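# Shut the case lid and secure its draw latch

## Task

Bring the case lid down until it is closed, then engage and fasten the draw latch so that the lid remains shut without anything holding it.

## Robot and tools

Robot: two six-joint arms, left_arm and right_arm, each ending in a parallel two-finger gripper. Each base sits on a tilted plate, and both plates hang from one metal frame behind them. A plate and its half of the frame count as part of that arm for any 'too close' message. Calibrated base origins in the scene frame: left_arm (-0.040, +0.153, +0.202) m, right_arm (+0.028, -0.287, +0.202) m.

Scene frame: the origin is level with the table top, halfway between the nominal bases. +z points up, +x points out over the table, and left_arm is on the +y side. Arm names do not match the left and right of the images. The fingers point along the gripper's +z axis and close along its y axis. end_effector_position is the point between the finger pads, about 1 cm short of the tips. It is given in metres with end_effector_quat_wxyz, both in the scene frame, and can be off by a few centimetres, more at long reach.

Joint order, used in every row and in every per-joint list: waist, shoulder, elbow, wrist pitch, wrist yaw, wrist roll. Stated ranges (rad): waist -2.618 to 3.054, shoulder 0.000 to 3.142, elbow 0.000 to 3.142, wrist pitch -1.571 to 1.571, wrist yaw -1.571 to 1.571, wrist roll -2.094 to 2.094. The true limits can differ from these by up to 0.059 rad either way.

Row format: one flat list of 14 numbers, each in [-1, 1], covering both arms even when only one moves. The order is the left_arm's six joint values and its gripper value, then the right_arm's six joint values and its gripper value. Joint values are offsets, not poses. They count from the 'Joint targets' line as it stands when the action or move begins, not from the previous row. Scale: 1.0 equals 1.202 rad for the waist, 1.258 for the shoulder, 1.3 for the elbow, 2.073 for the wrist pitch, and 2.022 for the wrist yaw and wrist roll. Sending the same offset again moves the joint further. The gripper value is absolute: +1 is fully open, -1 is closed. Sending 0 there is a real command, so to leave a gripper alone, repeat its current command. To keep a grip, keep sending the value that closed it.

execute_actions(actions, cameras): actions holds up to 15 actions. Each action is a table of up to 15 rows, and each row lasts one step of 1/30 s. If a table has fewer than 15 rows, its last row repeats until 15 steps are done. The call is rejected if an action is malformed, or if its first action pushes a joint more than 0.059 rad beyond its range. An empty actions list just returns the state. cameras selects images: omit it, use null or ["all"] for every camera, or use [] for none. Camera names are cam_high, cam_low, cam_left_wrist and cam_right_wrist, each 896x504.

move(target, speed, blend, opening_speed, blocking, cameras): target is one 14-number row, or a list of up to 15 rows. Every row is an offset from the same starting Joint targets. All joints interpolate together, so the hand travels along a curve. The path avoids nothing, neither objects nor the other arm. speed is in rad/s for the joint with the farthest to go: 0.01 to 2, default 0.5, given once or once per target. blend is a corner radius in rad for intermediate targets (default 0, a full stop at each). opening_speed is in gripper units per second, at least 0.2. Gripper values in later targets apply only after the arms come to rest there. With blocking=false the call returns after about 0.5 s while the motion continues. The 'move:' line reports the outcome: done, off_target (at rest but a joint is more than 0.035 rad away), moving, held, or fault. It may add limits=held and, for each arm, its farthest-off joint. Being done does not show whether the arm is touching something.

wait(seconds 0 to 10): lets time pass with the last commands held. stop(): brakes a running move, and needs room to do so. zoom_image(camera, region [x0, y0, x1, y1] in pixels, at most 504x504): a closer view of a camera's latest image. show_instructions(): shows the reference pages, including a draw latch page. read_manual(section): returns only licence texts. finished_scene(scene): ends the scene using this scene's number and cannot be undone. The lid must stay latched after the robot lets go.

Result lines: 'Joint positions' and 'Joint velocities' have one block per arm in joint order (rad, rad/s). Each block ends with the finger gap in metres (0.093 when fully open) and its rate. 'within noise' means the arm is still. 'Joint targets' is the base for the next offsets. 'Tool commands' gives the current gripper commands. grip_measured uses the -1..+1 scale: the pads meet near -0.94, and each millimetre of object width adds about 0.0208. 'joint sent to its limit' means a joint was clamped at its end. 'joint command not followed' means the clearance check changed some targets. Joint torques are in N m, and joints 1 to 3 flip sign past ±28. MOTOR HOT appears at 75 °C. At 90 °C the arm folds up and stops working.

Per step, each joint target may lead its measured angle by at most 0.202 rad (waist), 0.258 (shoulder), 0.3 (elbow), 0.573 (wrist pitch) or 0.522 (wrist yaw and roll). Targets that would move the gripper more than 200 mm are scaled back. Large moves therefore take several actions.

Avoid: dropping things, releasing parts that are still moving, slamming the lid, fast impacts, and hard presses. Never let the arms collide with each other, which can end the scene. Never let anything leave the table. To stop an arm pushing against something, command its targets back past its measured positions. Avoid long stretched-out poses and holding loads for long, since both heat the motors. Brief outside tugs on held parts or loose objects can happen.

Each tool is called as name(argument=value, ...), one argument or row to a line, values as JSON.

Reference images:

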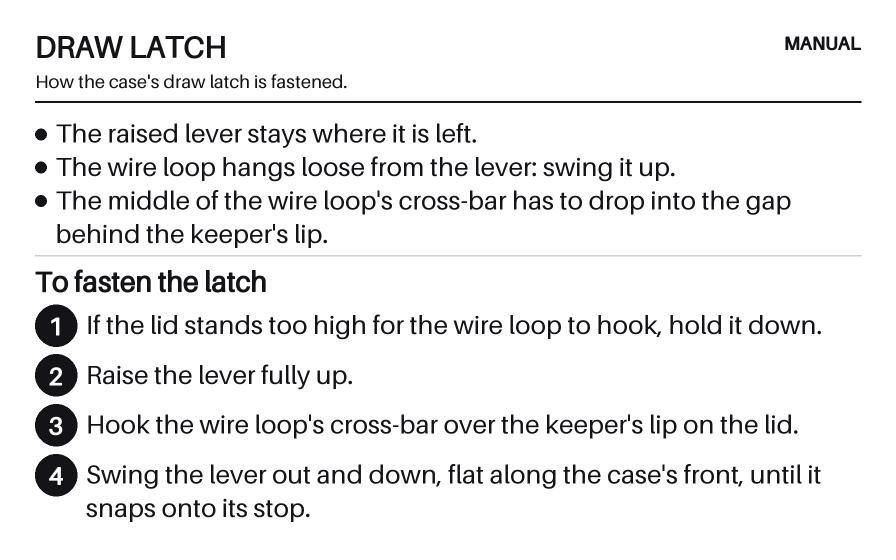

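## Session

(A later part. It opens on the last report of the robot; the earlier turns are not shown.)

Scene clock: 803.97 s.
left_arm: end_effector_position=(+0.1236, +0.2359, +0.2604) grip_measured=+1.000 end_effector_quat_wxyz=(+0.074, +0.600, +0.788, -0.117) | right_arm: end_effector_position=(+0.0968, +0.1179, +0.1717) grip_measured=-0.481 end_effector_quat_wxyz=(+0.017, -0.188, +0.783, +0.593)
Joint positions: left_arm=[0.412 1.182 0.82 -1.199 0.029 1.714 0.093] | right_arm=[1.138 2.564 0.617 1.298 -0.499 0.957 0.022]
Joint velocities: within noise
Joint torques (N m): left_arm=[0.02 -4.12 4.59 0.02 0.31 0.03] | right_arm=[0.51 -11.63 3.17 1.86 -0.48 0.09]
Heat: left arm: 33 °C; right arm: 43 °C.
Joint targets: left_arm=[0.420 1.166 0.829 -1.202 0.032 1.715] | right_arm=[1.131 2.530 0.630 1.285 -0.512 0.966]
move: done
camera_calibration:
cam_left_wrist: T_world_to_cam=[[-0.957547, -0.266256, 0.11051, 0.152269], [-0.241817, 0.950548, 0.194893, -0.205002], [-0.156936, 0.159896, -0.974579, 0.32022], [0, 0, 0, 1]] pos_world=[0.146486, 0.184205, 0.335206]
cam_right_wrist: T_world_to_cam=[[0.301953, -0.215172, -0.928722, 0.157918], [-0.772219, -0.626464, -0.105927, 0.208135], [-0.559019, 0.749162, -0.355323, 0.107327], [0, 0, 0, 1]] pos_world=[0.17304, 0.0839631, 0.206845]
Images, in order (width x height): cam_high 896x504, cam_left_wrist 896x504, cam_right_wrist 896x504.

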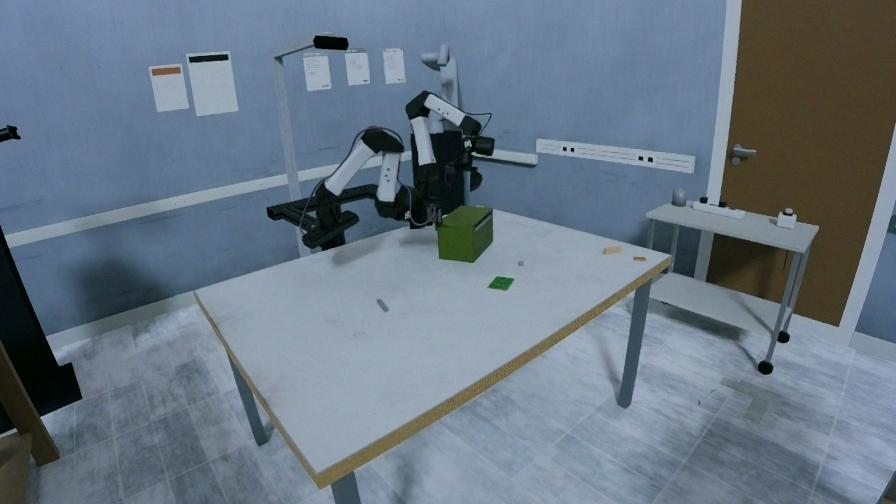

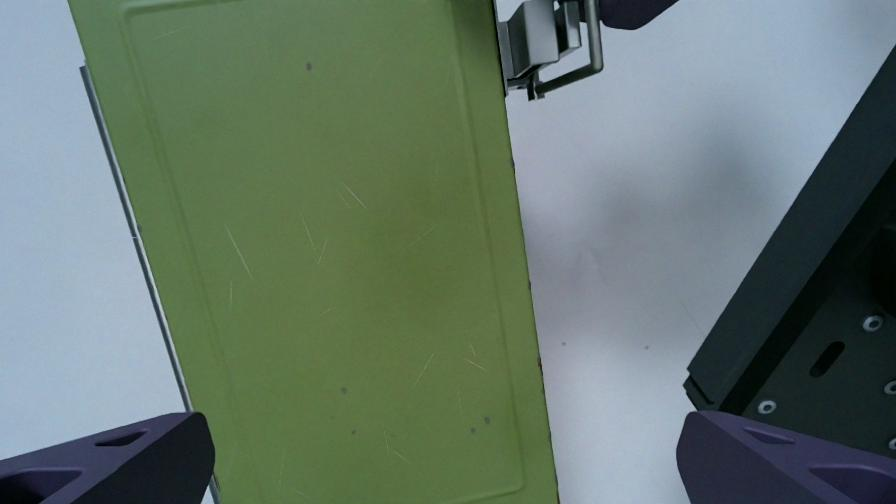

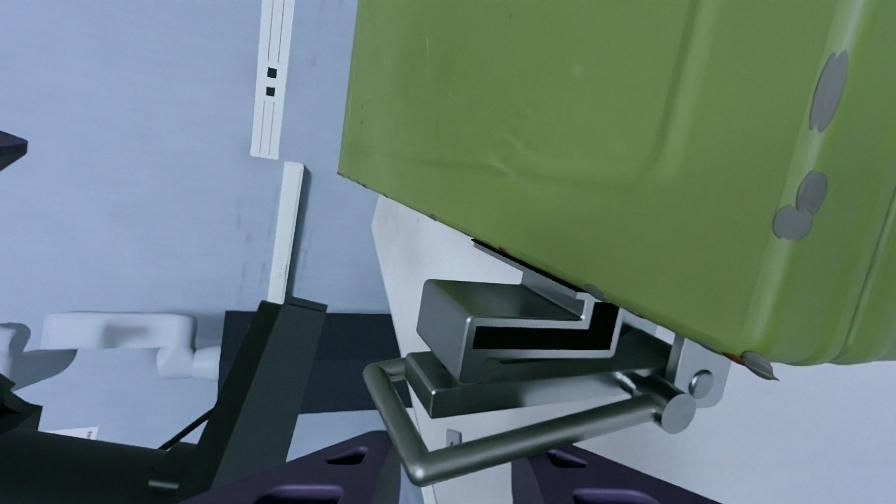

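move(
  target=[0,0,0,0,0,0,1,-0.0557,-0.0358,0.0515,-0.0753,-0.048,0.135,-0.48],
  speed=0.12,
  cameras=["cam_right_wrist","cam_left_wrist","cam_high"],
)

zoom_image(
  camera="cam_left_wrist",
  region=[480, 0, 720, 130],
)

Scene clock: 817.47 s.
left_arm: end_effector_position=(+0.1236, +0.2359, +0.2604) grip_measured=+1.000 end_effector_quat_wxyz=(+0.074, +0.600, +0.788, -0.117) | right_arm: end_effector_position=(+0.1059, +0.1215, +0.1756) grip_measured=-0.481 end_effector_quat_wxyz=(-0.115, -0.077, +0.802, +0.581)
Joint positions: left_arm=[0.412 1.182 0.82 -1.199 0.029 1.714 0.093] | right_arm=[1.077 2.521 0.676 1.133 -0.621 1.231 0.022]
Joint velocities: within noise
Joint torques (N m): left_arm=[0.03 -4.15 4.56 0.02 0.31 0.04] | right_arm=[-0.01 -12.16 4.36 1.84 -0.23 -0.01]
Heat: left arm: 33 °C; right arm: 44 °C.
Joint targets: left_arm=[0.420 1.166 0.829 -1.202 0.032 1.715] | right_arm=[1.064 2.485 0.697 1.129 -0.609 1.239]
move: off_target (right_arm); right_arm: the shoulder is farthest, 0.036 rad from its target
camera_calibration:
cam_left_wrist: T_world_to_cam=[[-0.957547, -0.266256, 0.11051, 0.152269], [-0.241817, 0.950548, 0.194893, -0.205002], [-0.156936, 0.159896, -0.974579, 0.32022], [0, 0, 0, 1]] pos_world=[0.146486, 0.184205, 0.335206]
cam_right_wrist: T_world_to_cam=[[-0.0258227, -0.302209, -0.952892, 0.209059], [-0.769486, -0.602476, 0.211928, 0.158736], [-0.638141, 0.73871, -0.216989, 0.096466], [0, 0, 0, 1]] pos_world=[0.189102, 0.0875539, 0.186502]
Images, in order (width x height): cam_high 896x504, cam_left_wrist 896x504, cam_right_wrist 896x504.

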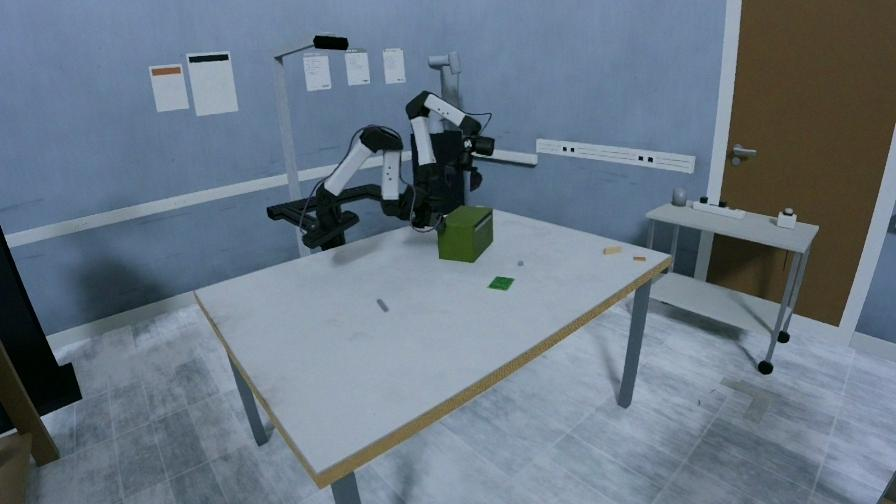

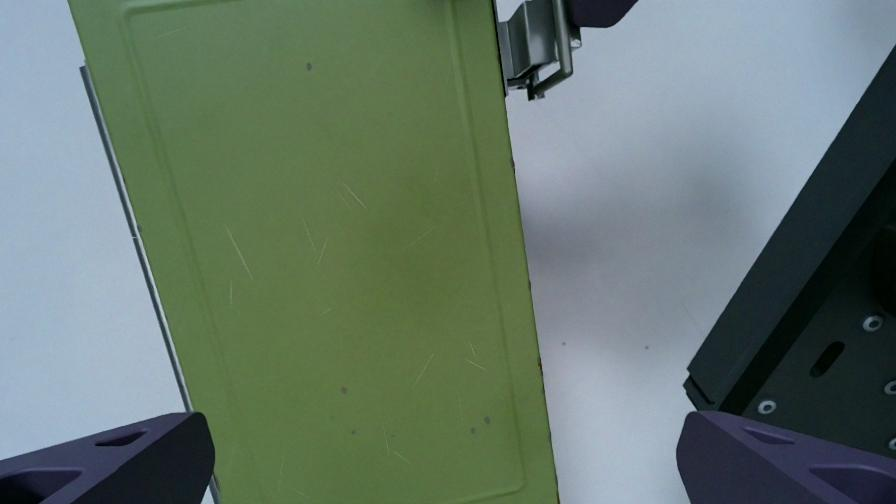

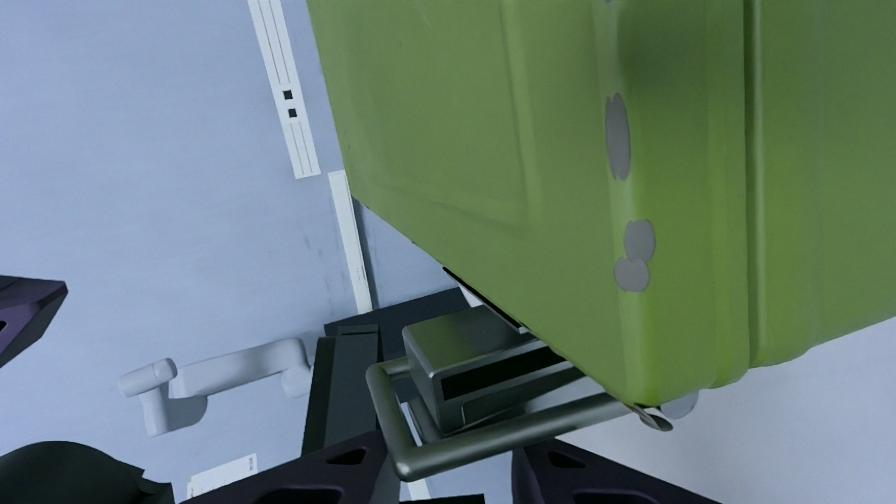

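Scaled by 2.100 from the camera's 896x504 image, which has a finer 1280x720 frame.

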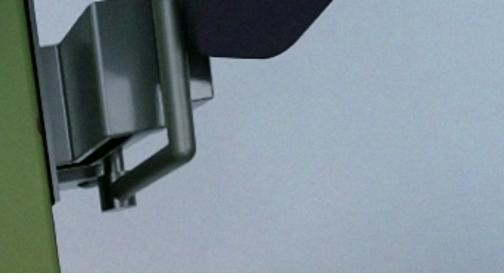

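zoom_image(
  camera="cam_right_wrist",
  region=[340, 280, 680, 504],
)

Scaled by 1.482 from the camera's 896x504 image, which has a finer 1280x720 frame.

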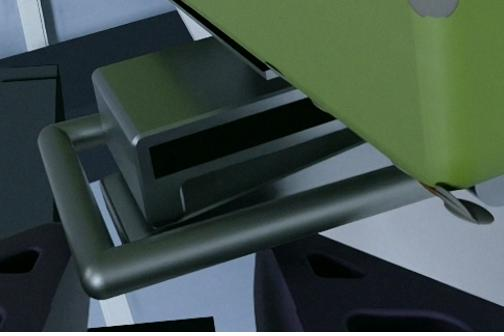

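move(
  target=[
    [0,0,0,0,0,0,1,0.003,-0.0024,-0.0323,0.027,0.0119,0.002,-0.48],
    [0,0,0,0,0,0,1,-0.0196,-0.004,0.0123,-0.0092,0.003,-0.0045,-0.48],
  ],
  speed=0.1,
  cameras=["cam_right_wrist","cam_left_wrist","cam_high"],
)

zoom_image(
  camera="cam_left_wrist",
  region=[480, 0, 720, 130],
)

zoom_image(
  camera="cam_right_wrist",
  region=[340, 280, 680, 504],
)

Scene clock: 848.20 s.
left_arm: end_effector_position=(+0.1236, +0.2359, +0.2604) grip_measured=+1.000 end_effector_quat_wxyz=(+0.074, +0.600, +0.788, -0.117) | right_arm: end_effector_position=(+0.1184, +0.1223, +0.1776) grip_measured=-0.481 end_effector_quat_wxyz=(-0.110, -0.063, +0.802, +0.583)
Joint positions: left_arm=[0.412 1.182 0.82 -1.199 0.029 1.714 0.093] | right_arm=[1.051 2.512 0.687 1.119 -0.62 1.234 0.022]
Joint velocities: within noise
Joint torques (N m): left_arm=[0.02 -4.12 4.57 0.02 0.32 0.03] | right_arm=[0.57 -12.01 4.83 1.82 -0.18 -0.11]
Heat: left arm: 34 °C; right arm: 46 °C.
Joint targets: left_arm=[0.420 1.166 0.829 -1.202 0.032 1.715] | right_arm=[1.041 2.480 0.713 1.110 -0.603 1.230]
move: done
camera_calibration:
cam_left_wrist: T_world_to_cam=[[-0.957547, -0.266256, 0.11051, 0.152269], [-0.241817, 0.950548, 0.194893, -0.205002], [-0.156936, 0.159896, -0.974579, 0.32022], [0, 0, 0, 1]] pos_world=[0.146486, 0.184205, 0.335206]
cam_right_wrist: T_world_to_cam=[[-0.0407623, -0.299546, -0.953211, 0.213071], [-0.784686, -0.580994, 0.216133, 0.166855], [-0.618552, 0.756781, -0.211367, 0.0986908], [0, 0, 0, 1]] pos_world=[0.20066, 0.0860791, 0.187898]
Images, in order (width x height): cam_high 896x504, cam_left_wrist 896x504, cam_right_wrist 896x504.

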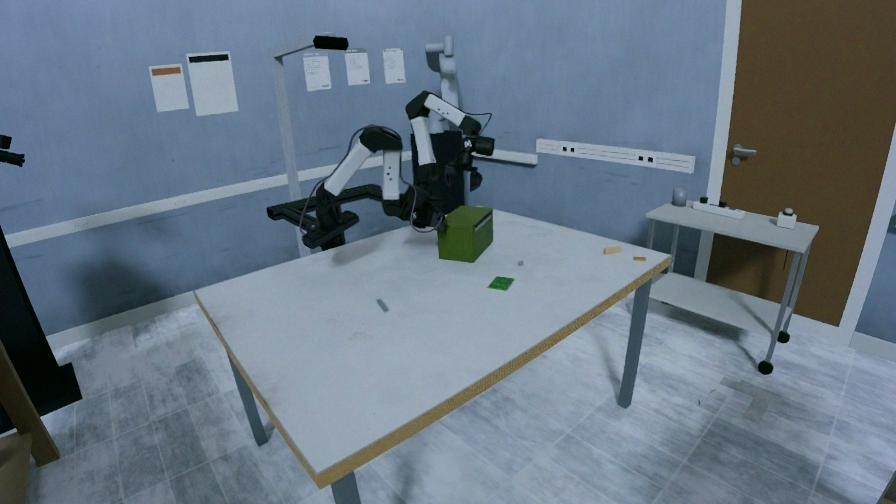

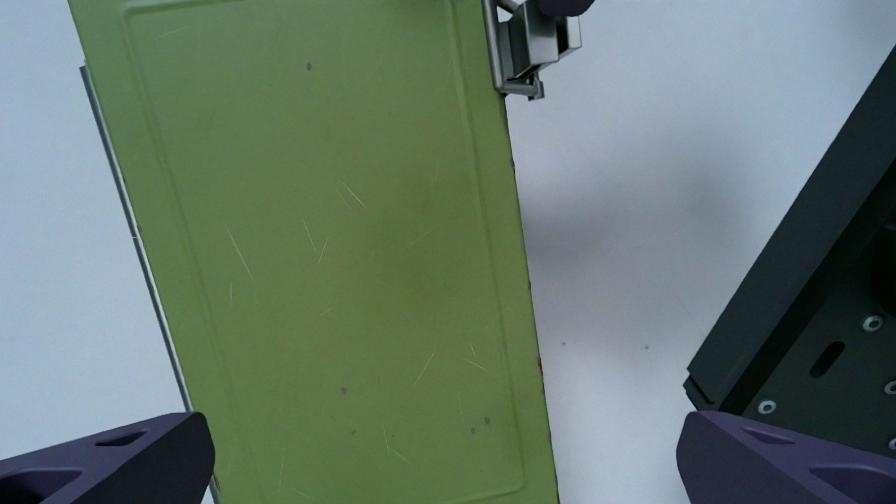

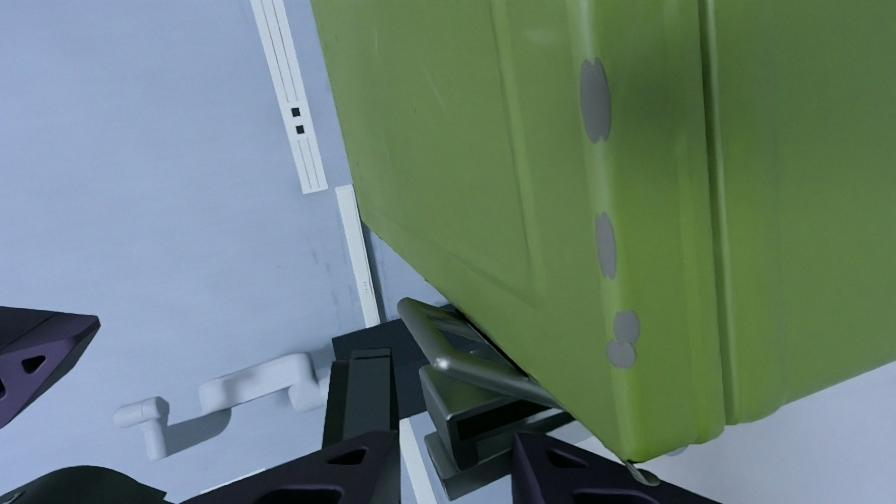

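Scaled by 2.100 from the camera's 896x504 image, which has a finer 1280x720 frame.

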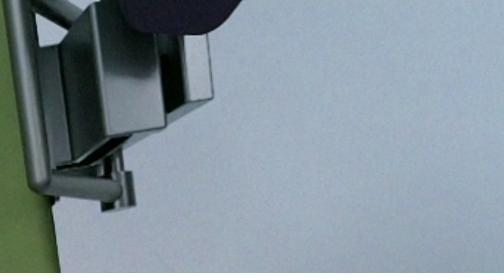

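Scaled by 1.482 from the camera's 896x504 image, which has a finer 1280x720 frame.

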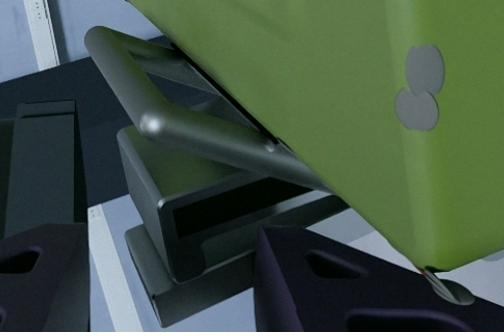

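move(
  target=[
    [0,0,0,0,0,0,1,-0.0574,-0.1017,-0.1808,0.0217,-0.0331,-0.0173,-0.48],
    [0,0,0,0,0,0,1,0.3403,0.0636,-0.1677,0.1206,0.4367,-0.5786,-0.607],
  ],
  speed=[0.25,0.5],
  blend=0.03,
  cameras=["cam_right_wrist","cam_left_wrist","cam_high"],
)

zoom_image(
  camera="cam_high",
  region=[415, 200, 460, 250],
)

Scene clock: 894.13 s.
left_arm: end_effector_position=(+0.1236, +0.2359, +0.2604) grip_measured=+1.000 end_effector_quat_wxyz=(+0.074, +0.600, +0.788, -0.117) | right_arm: end_effector_position=(+0.0981, +0.0852, +0.1498) grip_measured=-0.606 end_effector_quat_wxyz=(+0.422, -0.488, +0.701, +0.304)
Joint positions: left_arm=[0.412 1.182 0.82 -1.199 0.029 1.714 0.093] | right_arm=[1.444 2.548 0.484 1.342 0.266 0.069 0.016]
Joint velocities: within noise
Joint torques (N m): left_arm=[0.03 -4.19 4.59 0.02 0.3 0.03] | right_arm=[0.88 -6.97 2.52 2.2 0.1 -0.11]
Heat: left arm: 34 °C; right arm: 44 °C.
Joint targets: left_arm=[0.420 1.166 0.829 -1.202 0.032 1.715] | right_arm=[1.450 2.560 0.495 1.360 0.280 0.060]
move: done
camera_calibration:
cam_left_wrist: T_world_to_cam=[[-0.957547, -0.266256, 0.11051, 0.152269], [-0.241817, 0.950548, 0.194893, -0.205002], [-0.156936, 0.159896, -0.974579, 0.32022], [0, 0, 0, 1]] pos_world=[0.146486, 0.184205, 0.335206]
cam_right_wrist: T_world_to_cam=[[0.943067, -0.331207, -0.0304474, -0.0574835], [-0.275954, -0.728056, -0.627522, 0.224386], [0.185672, 0.600197, -0.778003, 0.12772], [0, 0, 0, 1]] pos_world=[0.092417, 0.0676694, 0.238423]
Images, in order (width x height): cam_high 896x504, cam_left_wrist 896x504, cam_right_wrist 896x504.

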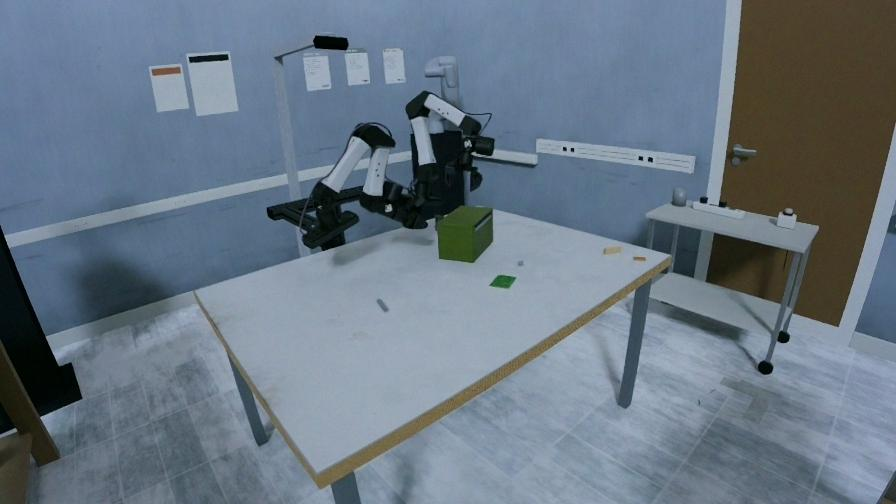

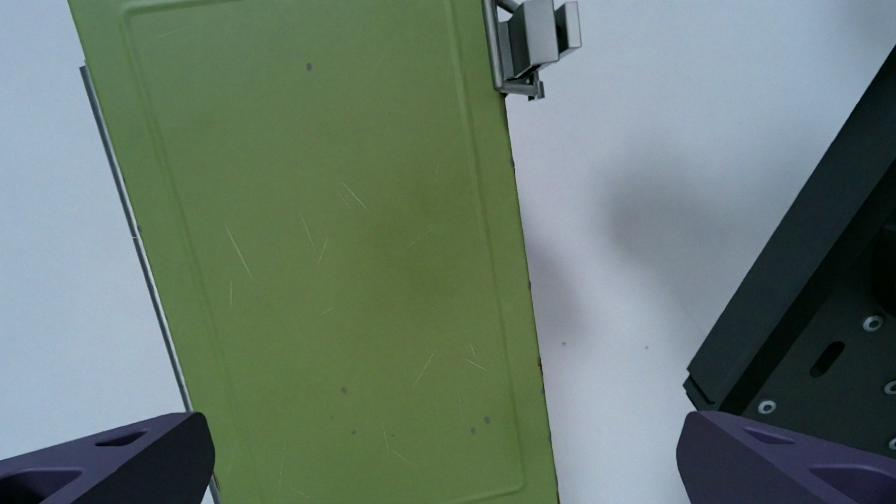

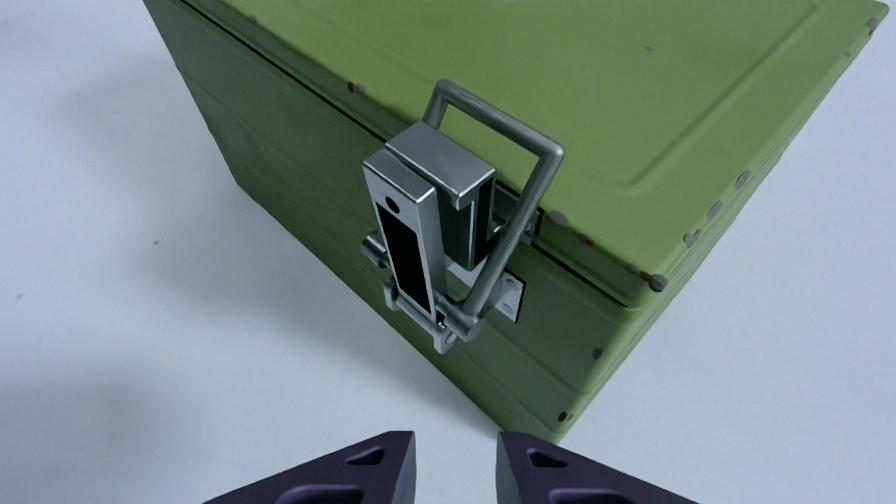

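Scaled by 10.080 from the camera's 896x504 image, which has a finer 1280x720 frame.

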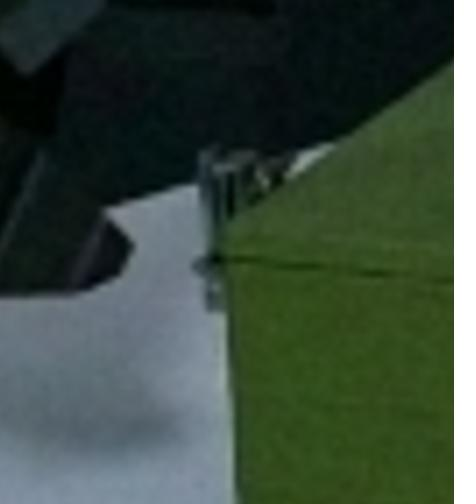

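move(
  target=[0,0,0,0,0,0,1,-0.0299,0.0615,0.0969,-0.0278,-0.0168,-0.0136,-0.607],
  speed=0.15,
  cameras=["cam_right_wrist"],
)

zoom_image(
  camera="cam_right_wrist",
  region=[340, 280, 640, 504],
)

Scene clock: 913.73 s.
left_arm: end_effector_position=(+0.1236, +0.2359, +0.2604) grip_measured=+1.000 end_effector_quat_wxyz=(+0.074, +0.600, +0.788, -0.117) | right_arm: end_effector_position=(+0.1076, +0.1128, +0.1399) grip_measured=-0.606 end_effector_quat_wxyz=(+0.432, -0.485, +0.697, +0.303)
Joint positions: left_arm=[0.412 1.182 0.82 -1.199 0.029 1.714 0.093] | right_arm=[1.421 2.624 0.609 1.316 0.26 0.042 0.016]
Joint velocities: within noise
Joint torques (N m): left_arm=[0.03 -4.12 4.59 0.01 0.31 0.03] | right_arm=[0.12 -7.71 2.85 1.9 -0.21 -0.14]
Heat: left arm: 34 °C; right arm: 42 °C.
Joint targets: left_arm=[0.420 1.166 0.829 -1.202 0.032 1.715] | right_arm=[1.414 2.637 0.621 1.302 0.246 0.033]
move: done
camera_calibration:
cam_right_wrist: T_world_to_cam=[[0.941137, -0.337444, -0.0198262, -0.0581296], [-0.27071, -0.717293, -0.642033, 0.24114], [0.202429, 0.609608, -0.766421, 0.0972208], [0, 0, 0, 1]] pos_world=[0.100307, 0.0940858, 0.228179]
Images, in order (width x height): cam_right_wrist 896x504.

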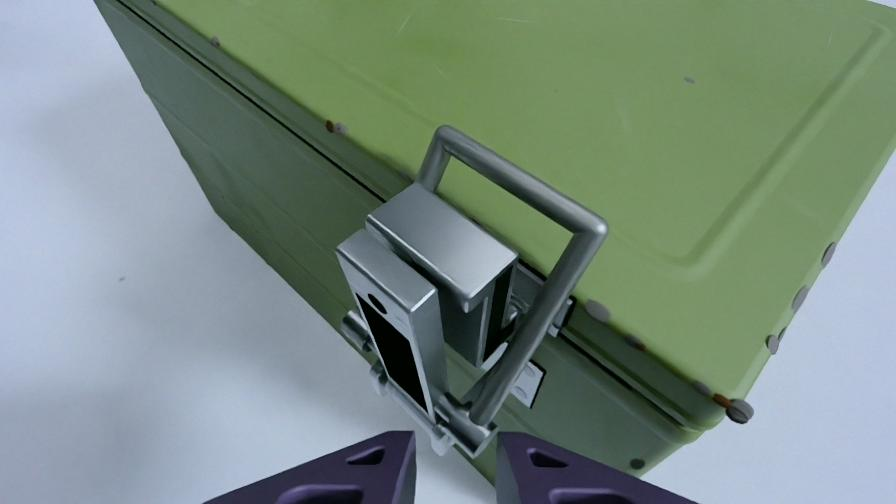

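Scaled by 1.680 from the camera's 896x504 image, which has a finer 1280x720 frame.

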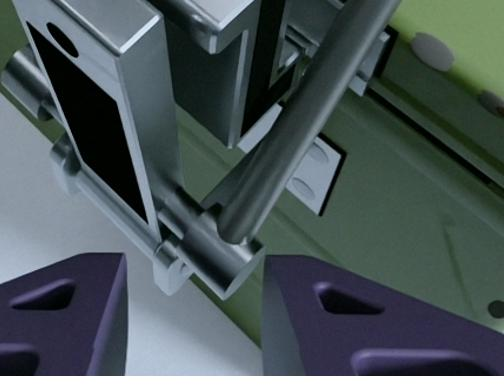

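move(
  target=[0,0,0,0,0,0,1,-0.0245,0.041,0.0646,-0.0185,-0.0111,-0.0091,-0.607],
  speed=0.1,
  cameras=["cam_right_wrist","cam_left_wrist"],
)

zoom_image(
  camera="cam_right_wrist",
  region=[340, 280, 640, 504],
)

Scene clock: 921.77 s.
left_arm: end_effector_position=(+0.1236, +0.2359, +0.2604) grip_measured=+1.000 end_effector_quat_wxyz=(+0.074, +0.600, +0.788, -0.117) | right_arm: end_effector_position=(+0.1114, +0.1221, +0.1297) grip_measured=-0.606 end_effector_quat_wxyz=(+0.427, -0.491, +0.696, +0.303)
Joint positions: left_arm=[0.412 1.182 0.82 -1.199 0.029 1.714 0.093] | right_arm=[1.399 2.666 0.661 1.301 0.232 0.023 0.016]
Joint velocities: within noise
Joint torques (N m): left_arm=[0.02 -4.15 4.6 0.02 0.31 0.03] | right_arm=[-0.76 -7.1 5.52 1.68 -0.13 -0.1]
Heat: left arm: 34 °C; right arm: 41 °C.
Joint targets: left_arm=[0.420 1.166 0.829 -1.202 0.032 1.715] | right_arm=[1.384 2.689 0.705 1.264 0.223 0.014]
move: off_target (right_arm); right_arm: the elbow is farthest, 0.043 rad from its target
camera_calibration:
cam_left_wrist: T_world_to_cam=[[-0.957547, -0.266256, 0.11051, 0.152269], [-0.241817, 0.950548, 0.194893, -0.205002], [-0.156936, 0.159896, -0.974579, 0.32022], [0, 0, 0, 1]] pos_world=[0.146486, 0.184205, 0.335206]
cam_right_wrist: T_world_to_cam=[[0.945586, -0.324826, -0.0188313, -0.0609374], [-0.262206, -0.72647, -0.635209, 0.241543], [0.192652, 0.605582, -0.772111, 0.0852342], [0, 0, 0, 1]] pos_world=[0.104535, 0.104063, 0.218093]
Images, in order (width x height): cam_left_wrist 896x504, cam_right_wrist 896x504.

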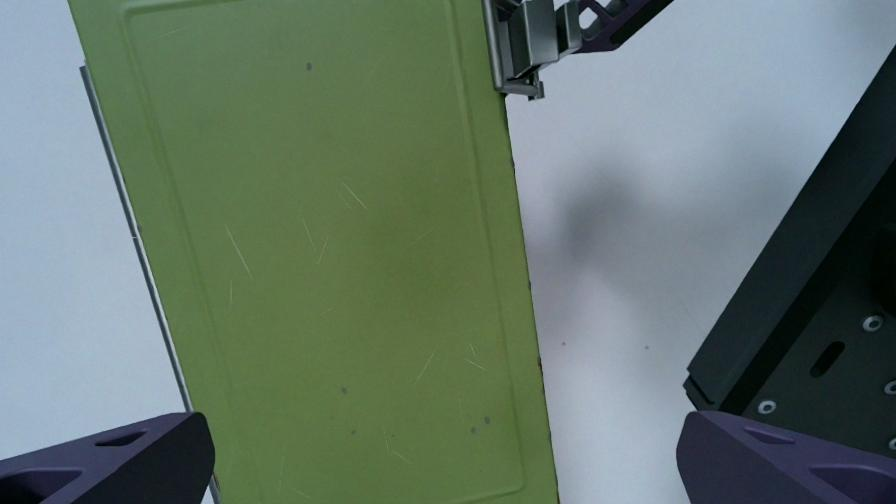

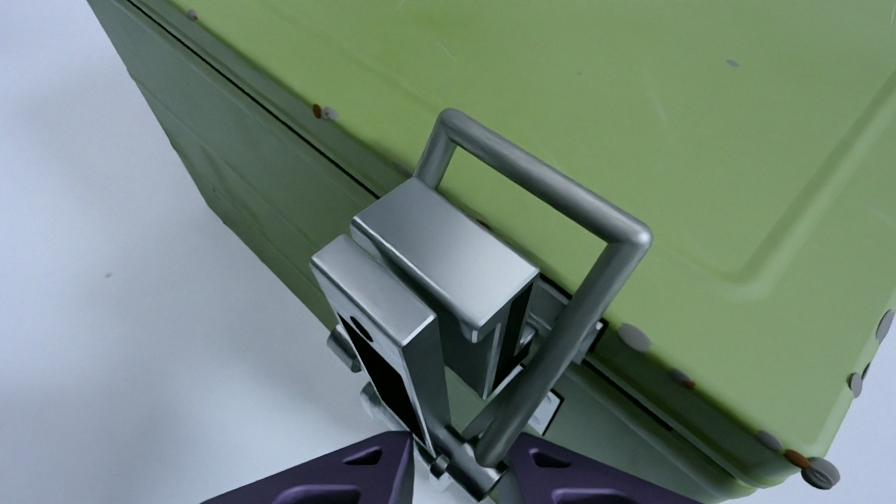

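Scaled by 1.680 from the camera's 896x504 image, which has a finer 1280x720 frame.

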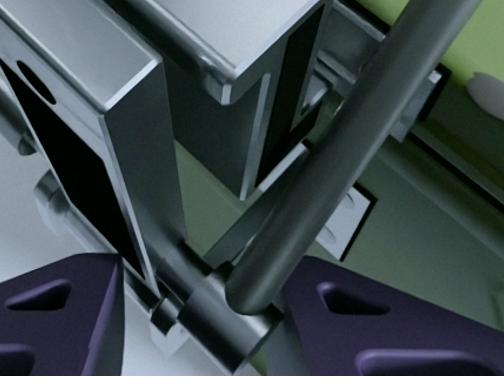

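move(
  target=[
    [0,0,0,0,0,0,1,0.0549,-0.1025,-0.1615,0.0463,0.0282,0.0227,-0.607],
    [0,0,0,0,0,0,1,0.1073,-0.0787,-0.1,0.0125,0.0529,0.0401,0.10],
  ],
  speed=[0.2,0.3],
  cameras=["cam_right_wrist","cam_left_wrist"],
)

Scene clock: 981.73 s.
left_arm: end_effector_position=(+0.1236, +0.2359, +0.2604) grip_measured=+1.000 end_effector_quat_wxyz=(+0.074, +0.600, +0.788, -0.117) | right_arm: end_effector_position=(+0.0863, +0.1010, +0.1443) grip_measured=-0.606 end_effector_quat_wxyz=(+0.428, -0.497, +0.691, +0.303)
Joint positions: left_arm=[0.412 1.182 0.82 -1.199 0.029 1.714 0.093] | right_arm=[1.492 2.593 0.55 1.324 0.296 0.071 0.016]
Joint velocities: within noise
Joint torques (N m): left_arm=[0.05 -4.16 4.57 0.02 0.31 0.03] | right_arm=[0.38 -8.35 1.21 1.99 -0.07 -0.04]
Heat: left arm: 34 °C; right arm: 40 °C.
Joint targets: left_arm=[0.420 1.166 0.829 -1.202 0.032 1.715] | right_arm=[1.492 2.593 0.543 1.322 0.294 0.070]
Tool commands: left_gripper/opening=+1.0 right_gripper/opening=-0.607
move: held (right_arm; a check stopped the path); path passed 1 of 2 targets; target 2's new numbers were not sent; limits=held
joint command not followed: on one or more control steps a check withheld the commanded joint targets of the right arm, and it was not sent them on those steps.
cause: the commanded joint targets, or the way to them, would bring a part of the robot too close to another arm (this arm's gripper housing and the left arm's base or mounting).
camera_calibration:
cam_left_wrist: T_world_to_cam=[[-0.957547, -0.266256, 0.11051, 0.152269], [-0.241817, 0.950548, 0.194893, -0.205002], [-0.156936, 0.159896, -0.974579, 0.32022], [0, 0, 0, 1]] pos_world=[0.146486, 0.184205, 0.335206]
cam_right_wrist: T_world_to_cam=[[0.94948, -0.313689, -0.00927266, -0.0466052], [-0.247654, -0.730802, -0.636078, 0.22824], [0.192754, 0.60624, -0.771569, 0.113954], [0, 0, 0, 1]] pos_world=[0.0788103, 0.0830952, 0.23267]
Images, in order (width x height): cam_left_wrist 896x504, cam_right_wrist 896x504.

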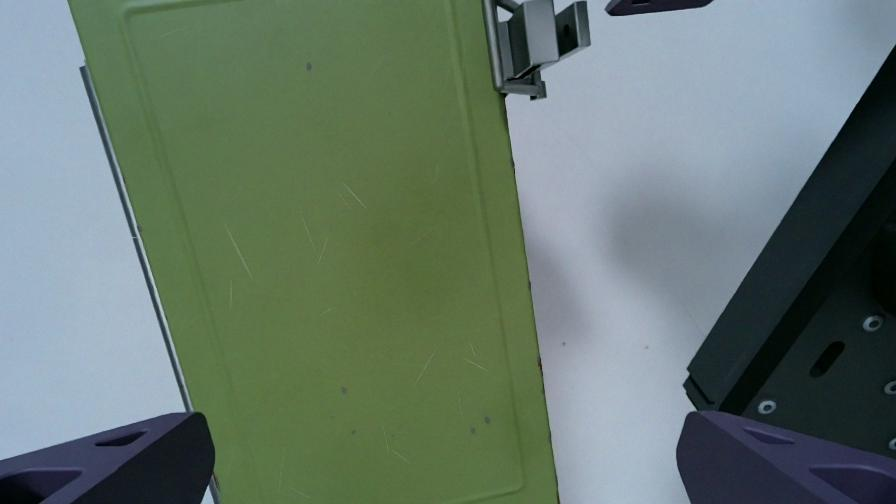

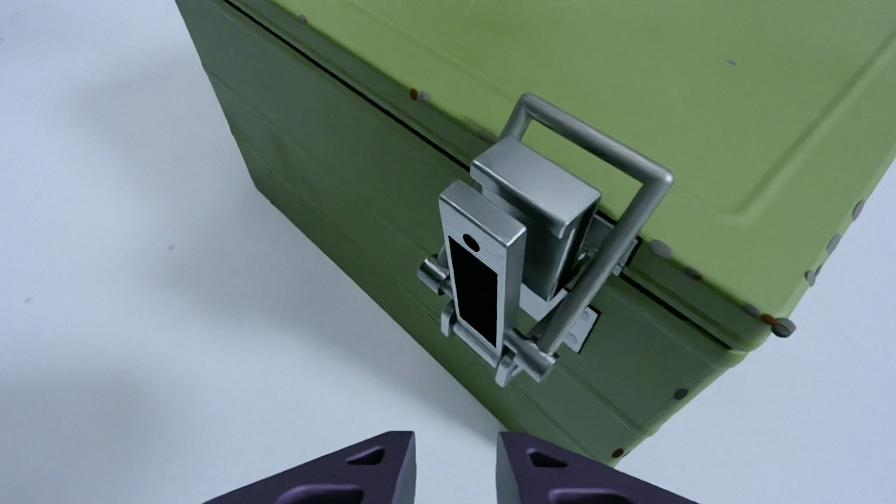

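zoom_image(
  camera="cam_left_wrist",
  region=[480, 0, 720, 130],
)

zoom_image(
  camera="cam_right_wrist",
  region=[380, 60, 720, 400],
)

Scaled by 2.100 from the camera's 896x504 image, which has a finer 1280x720 frame.

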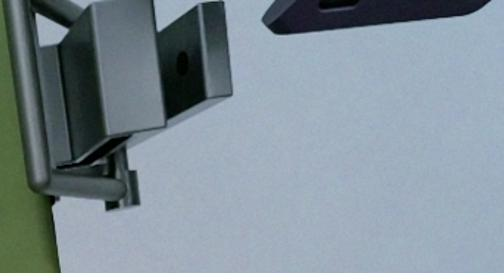

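Scaled by 1.482 from the camera's 896x504 image, which has a finer 1280x720 frame.

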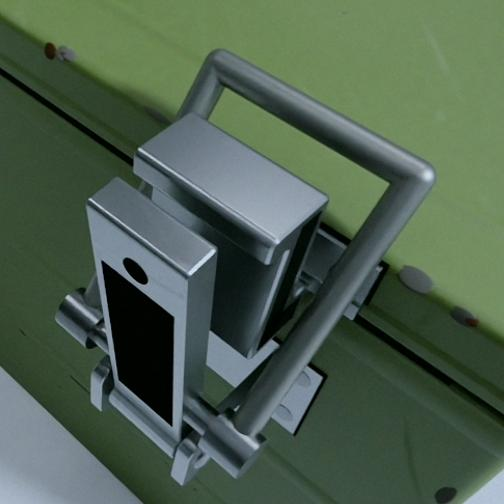

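move(
  target=[
    [0,0,0,0,0,0,1,-0.0141,-0.0103,-0.0138,0.0068,0.0005,0.0025,-0.44],
    [0,0,0,0,0,0,1,-0.0607,0.0779,0.1315,-0.0304,-0.0237,-0.0168,-0.44],
  ],
  speed=[0.2,0.12],
  cameras=["cam_right_wrist","cam_left_wrist"],
)

zoom_image(
  camera="cam_right_wrist",
  region=[340, 280, 640, 504],
)

Scene clock: 1010.30 s.
left_arm: end_effector_position=(+0.1236, +0.2359, +0.2604) grip_measured=+1.000 end_effector_quat_wxyz=(+0.074, +0.600, +0.788, -0.117) | right_arm: end_effector_position=(+0.1091, +0.1279, +0.1288) grip_measured=-0.441 end_effector_quat_wxyz=(+0.433, -0.484, +0.701, +0.296)
Joint positions: left_arm=[0.412 1.182 0.82 -1.199 0.029 1.714 0.093] | right_arm=[1.426 2.675 0.69 1.276 0.277 0.046 0.024]
Joint velocities: within noise
Joint torques (N m): left_arm=[0.02 -4.15 4.59 0.02 0.32 0.03] | right_arm=[0.06 -7.73 4.11 1.85 -0.33 -0.11]
Heat: left arm: 34 °C; right arm: 41 °C.
Joint targets: left_arm=[0.420 1.166 0.829 -1.202 0.032 1.715] | right_arm=[1.419 2.691 0.715 1.259 0.246 0.036]
move: done
camera_calibration:
cam_left_wrist: T_world_to_cam=[[-0.957547, -0.266256, 0.11051, 0.152269], [-0.241817, 0.950548, 0.194893, -0.205002], [-0.156936, 0.159896, -0.974579, 0.32022], [0, 0, 0, 1]] pos_world=[0.146486, 0.184205, 0.335206]
cam_right_wrist: T_world_to_cam=[[0.937206, -0.348553, -0.0124909, -0.0537354], [-0.2764, -0.720401, -0.636102, 0.24551], [0.212717, 0.59961, -0.771504, 0.0799583], [0, 0, 0, 1]] pos_world=[0.101212, 0.110192, 0.217186]
Images, in order (width x height): cam_left_wrist 896x504, cam_right_wrist 896x504.

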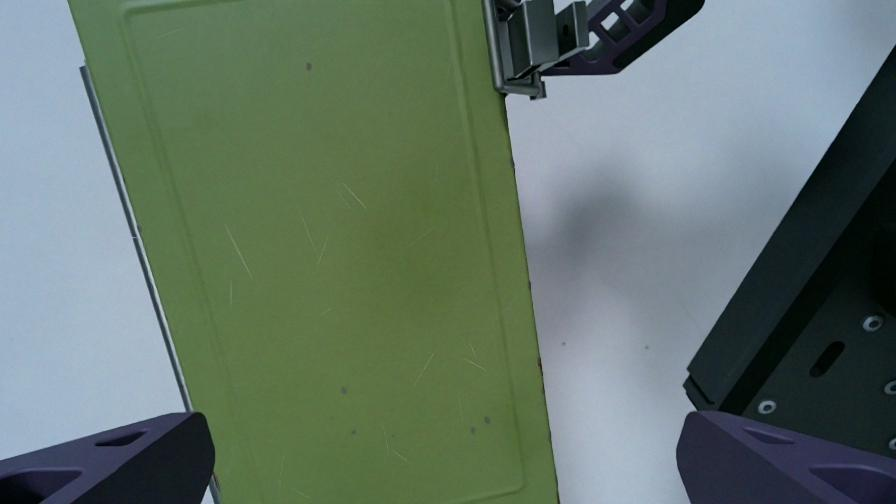

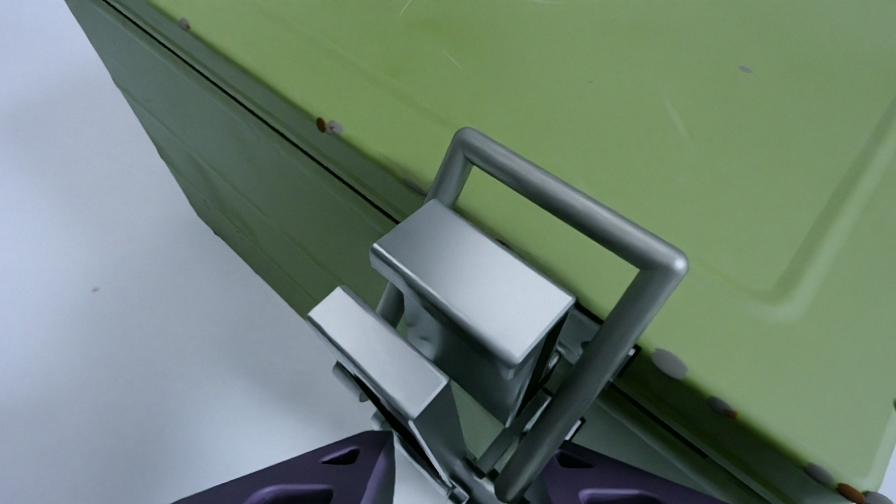

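Scaled by 1.680 from the camera's 896x504 image, which has a finer 1280x720 frame.

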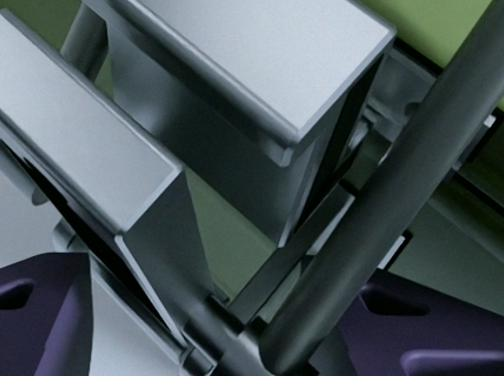

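move(
  target=[0,0,0,0,0,0,1,0.0275,0.0072,-0.0185,0.014,0.0153,0.0084,-0.44],
  speed=0.1,
  cameras=["cam_right_wrist","cam_left_wrist"],
)

zoom_image(
  camera="cam_right_wrist",
  region=[300, 180, 640, 504],
)

Scene clock: 1020.23 s.
left_arm: end_effector_position=(+0.1236, +0.2359, +0.2604) grip_measured=+1.000 end_effector_quat_wxyz=(+0.074, +0.600, +0.788, -0.117) | right_arm: end_effector_position=(+0.1082, +0.1273, +0.1283) grip_measured=-0.441 end_effector_quat_wxyz=(+0.439, -0.482, +0.700, +0.292)
Joint positions: left_arm=[0.412 1.182 0.82 -1.199 0.029 1.714 0.093] | right_arm=[1.436 2.683 0.69 1.287 0.297 0.046 0.024]
Joint velocities: within noise
Joint torques (N m): left_arm=[0.01 -4.11 4.6 0.02 0.31 0.03] | right_arm=[1.91 -7.88 2.11 2 -0.3 0.08]
Heat: left arm: 34 °C; right arm: 40 °C.
Joint targets: left_arm=[0.420 1.166 0.829 -1.202 0.032 1.715] | right_arm=[1.452 2.700 0.690 1.288 0.277 0.053]
move: done
camera_calibration:
cam_left_wrist: T_world_to_cam=[[-0.957547, -0.266256, 0.11051, 0.152269], [-0.241817, 0.950548, 0.194893, -0.205002], [-0.156936, 0.159896, -0.974579, 0.32022], [0, 0, 0, 1]] pos_world=[0.146486, 0.184205, 0.335206]
cam_right_wrist: T_world_to_cam=[[0.934525, -0.355891, -0.00212569, -0.0532774], [-0.274668, -0.717422, -0.640206, 0.244466], [0.226318, 0.598872, -0.7682, 0.0783085], [0, 0, 0, 1]] pos_world=[0.0992135, 0.109528, 0.216552]
Images, in order (width x height): cam_left_wrist 896x504, cam_right_wrist 896x504.

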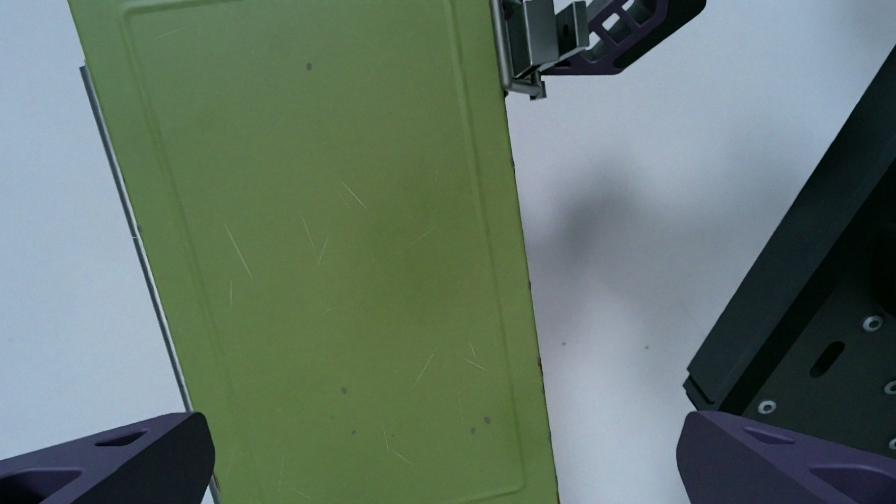

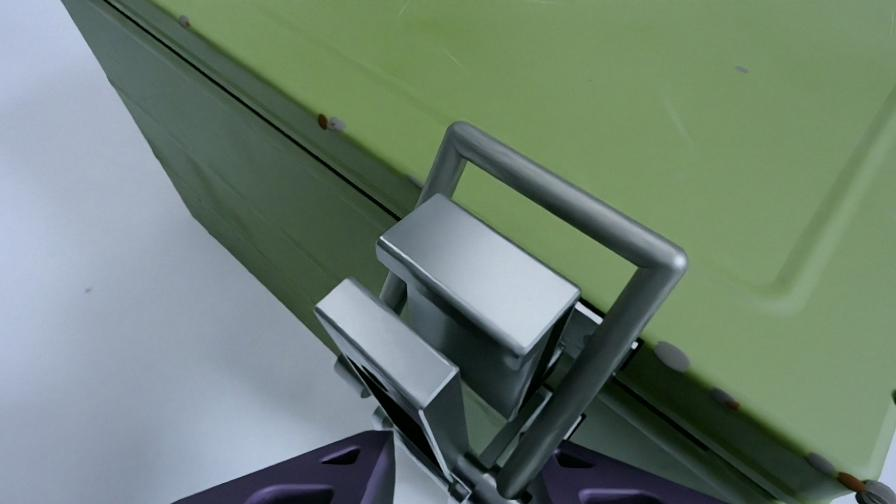

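Scaled by 1.482 from the camera's 896x504 image, which has a finer 1280x720 frame.

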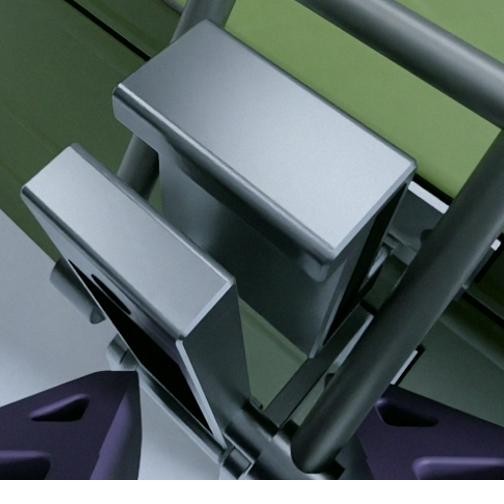

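move(
  target=[
    [0,0,0,0,0,0,1,0.0191,-0.0954,-0.1269,0.0232,0.0089,0.0109,-0.44],
    [0.607,0,0,0,0,0,1,-0.2928,-0.4769,0.1615,-0.3319,-0.0381,0.2211,-0.44],
  ],
  speed=[0.2,0.6],
  blend=0.02,
  cameras=["cam_high","cam_low"],
)

Scene clock: 1125.87 s.
left_arm: end_effector_position=(+0.0396, +0.3240, +0.2414) grip_measured=+1.000 end_effector_quat_wxyz=(+0.030, +0.279, +0.952, -0.125) | right_arm: end_effector_position=(+0.2646, +0.1340, +0.2826) grip_measured=-0.441 end_effector_quat_wxyz=(+0.381, -0.182, +0.824, +0.378)
Joint positions: left_arm=[1.142 1.182 0.82 -1.199 0.03 1.714 0.093] | right_arm=[1.103 2.123 0.883 0.614 0.207 0.491 0.024]
Joint velocities: within noise
Joint torques (N m): left_arm=[0.61 -4.72 4.36 -0.17 0.2 0.04] | right_arm=[1.13 -10.96 6.87 1.88 -0.18 0.08]
Heat: left arm: 34 °C; right arm: 40 °C.
Joint targets: left_arm=[1.150 1.166 0.829 -1.202 0.032 1.715] | right_arm=[1.100 2.100 0.900 0.600 0.200 0.500]
move: done
Images, in order (width x height): cam_high 896x504, cam_low 896x504.

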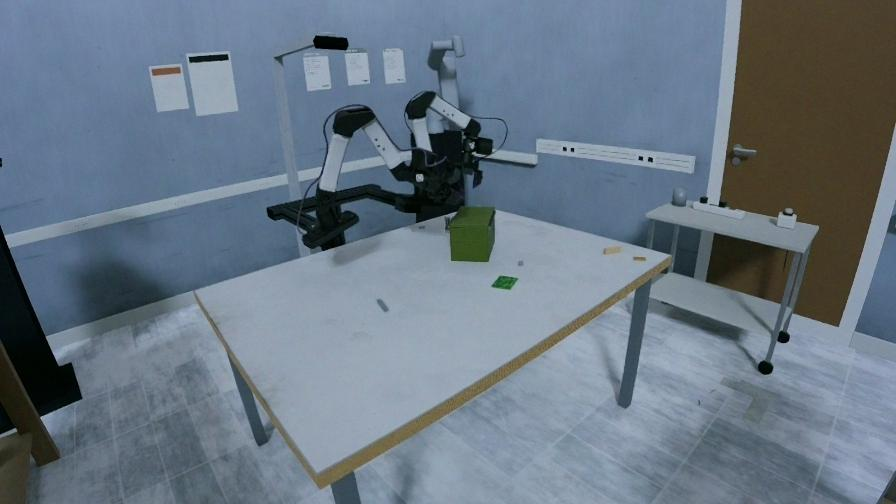

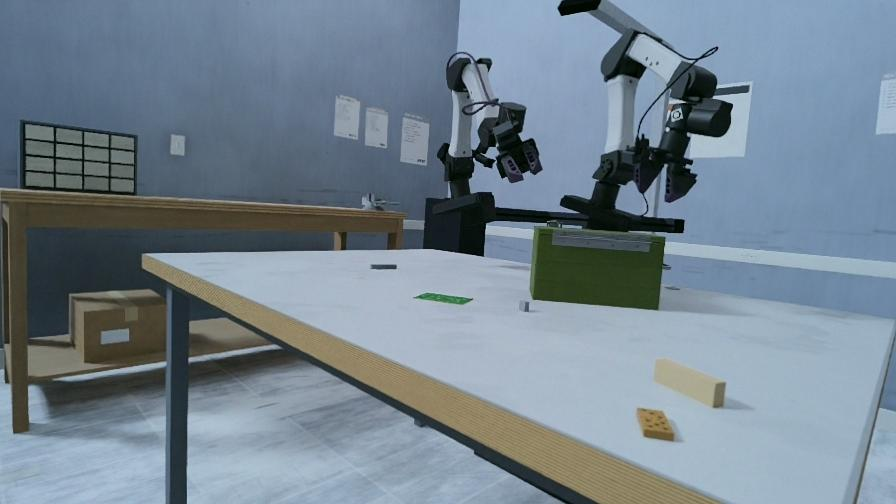

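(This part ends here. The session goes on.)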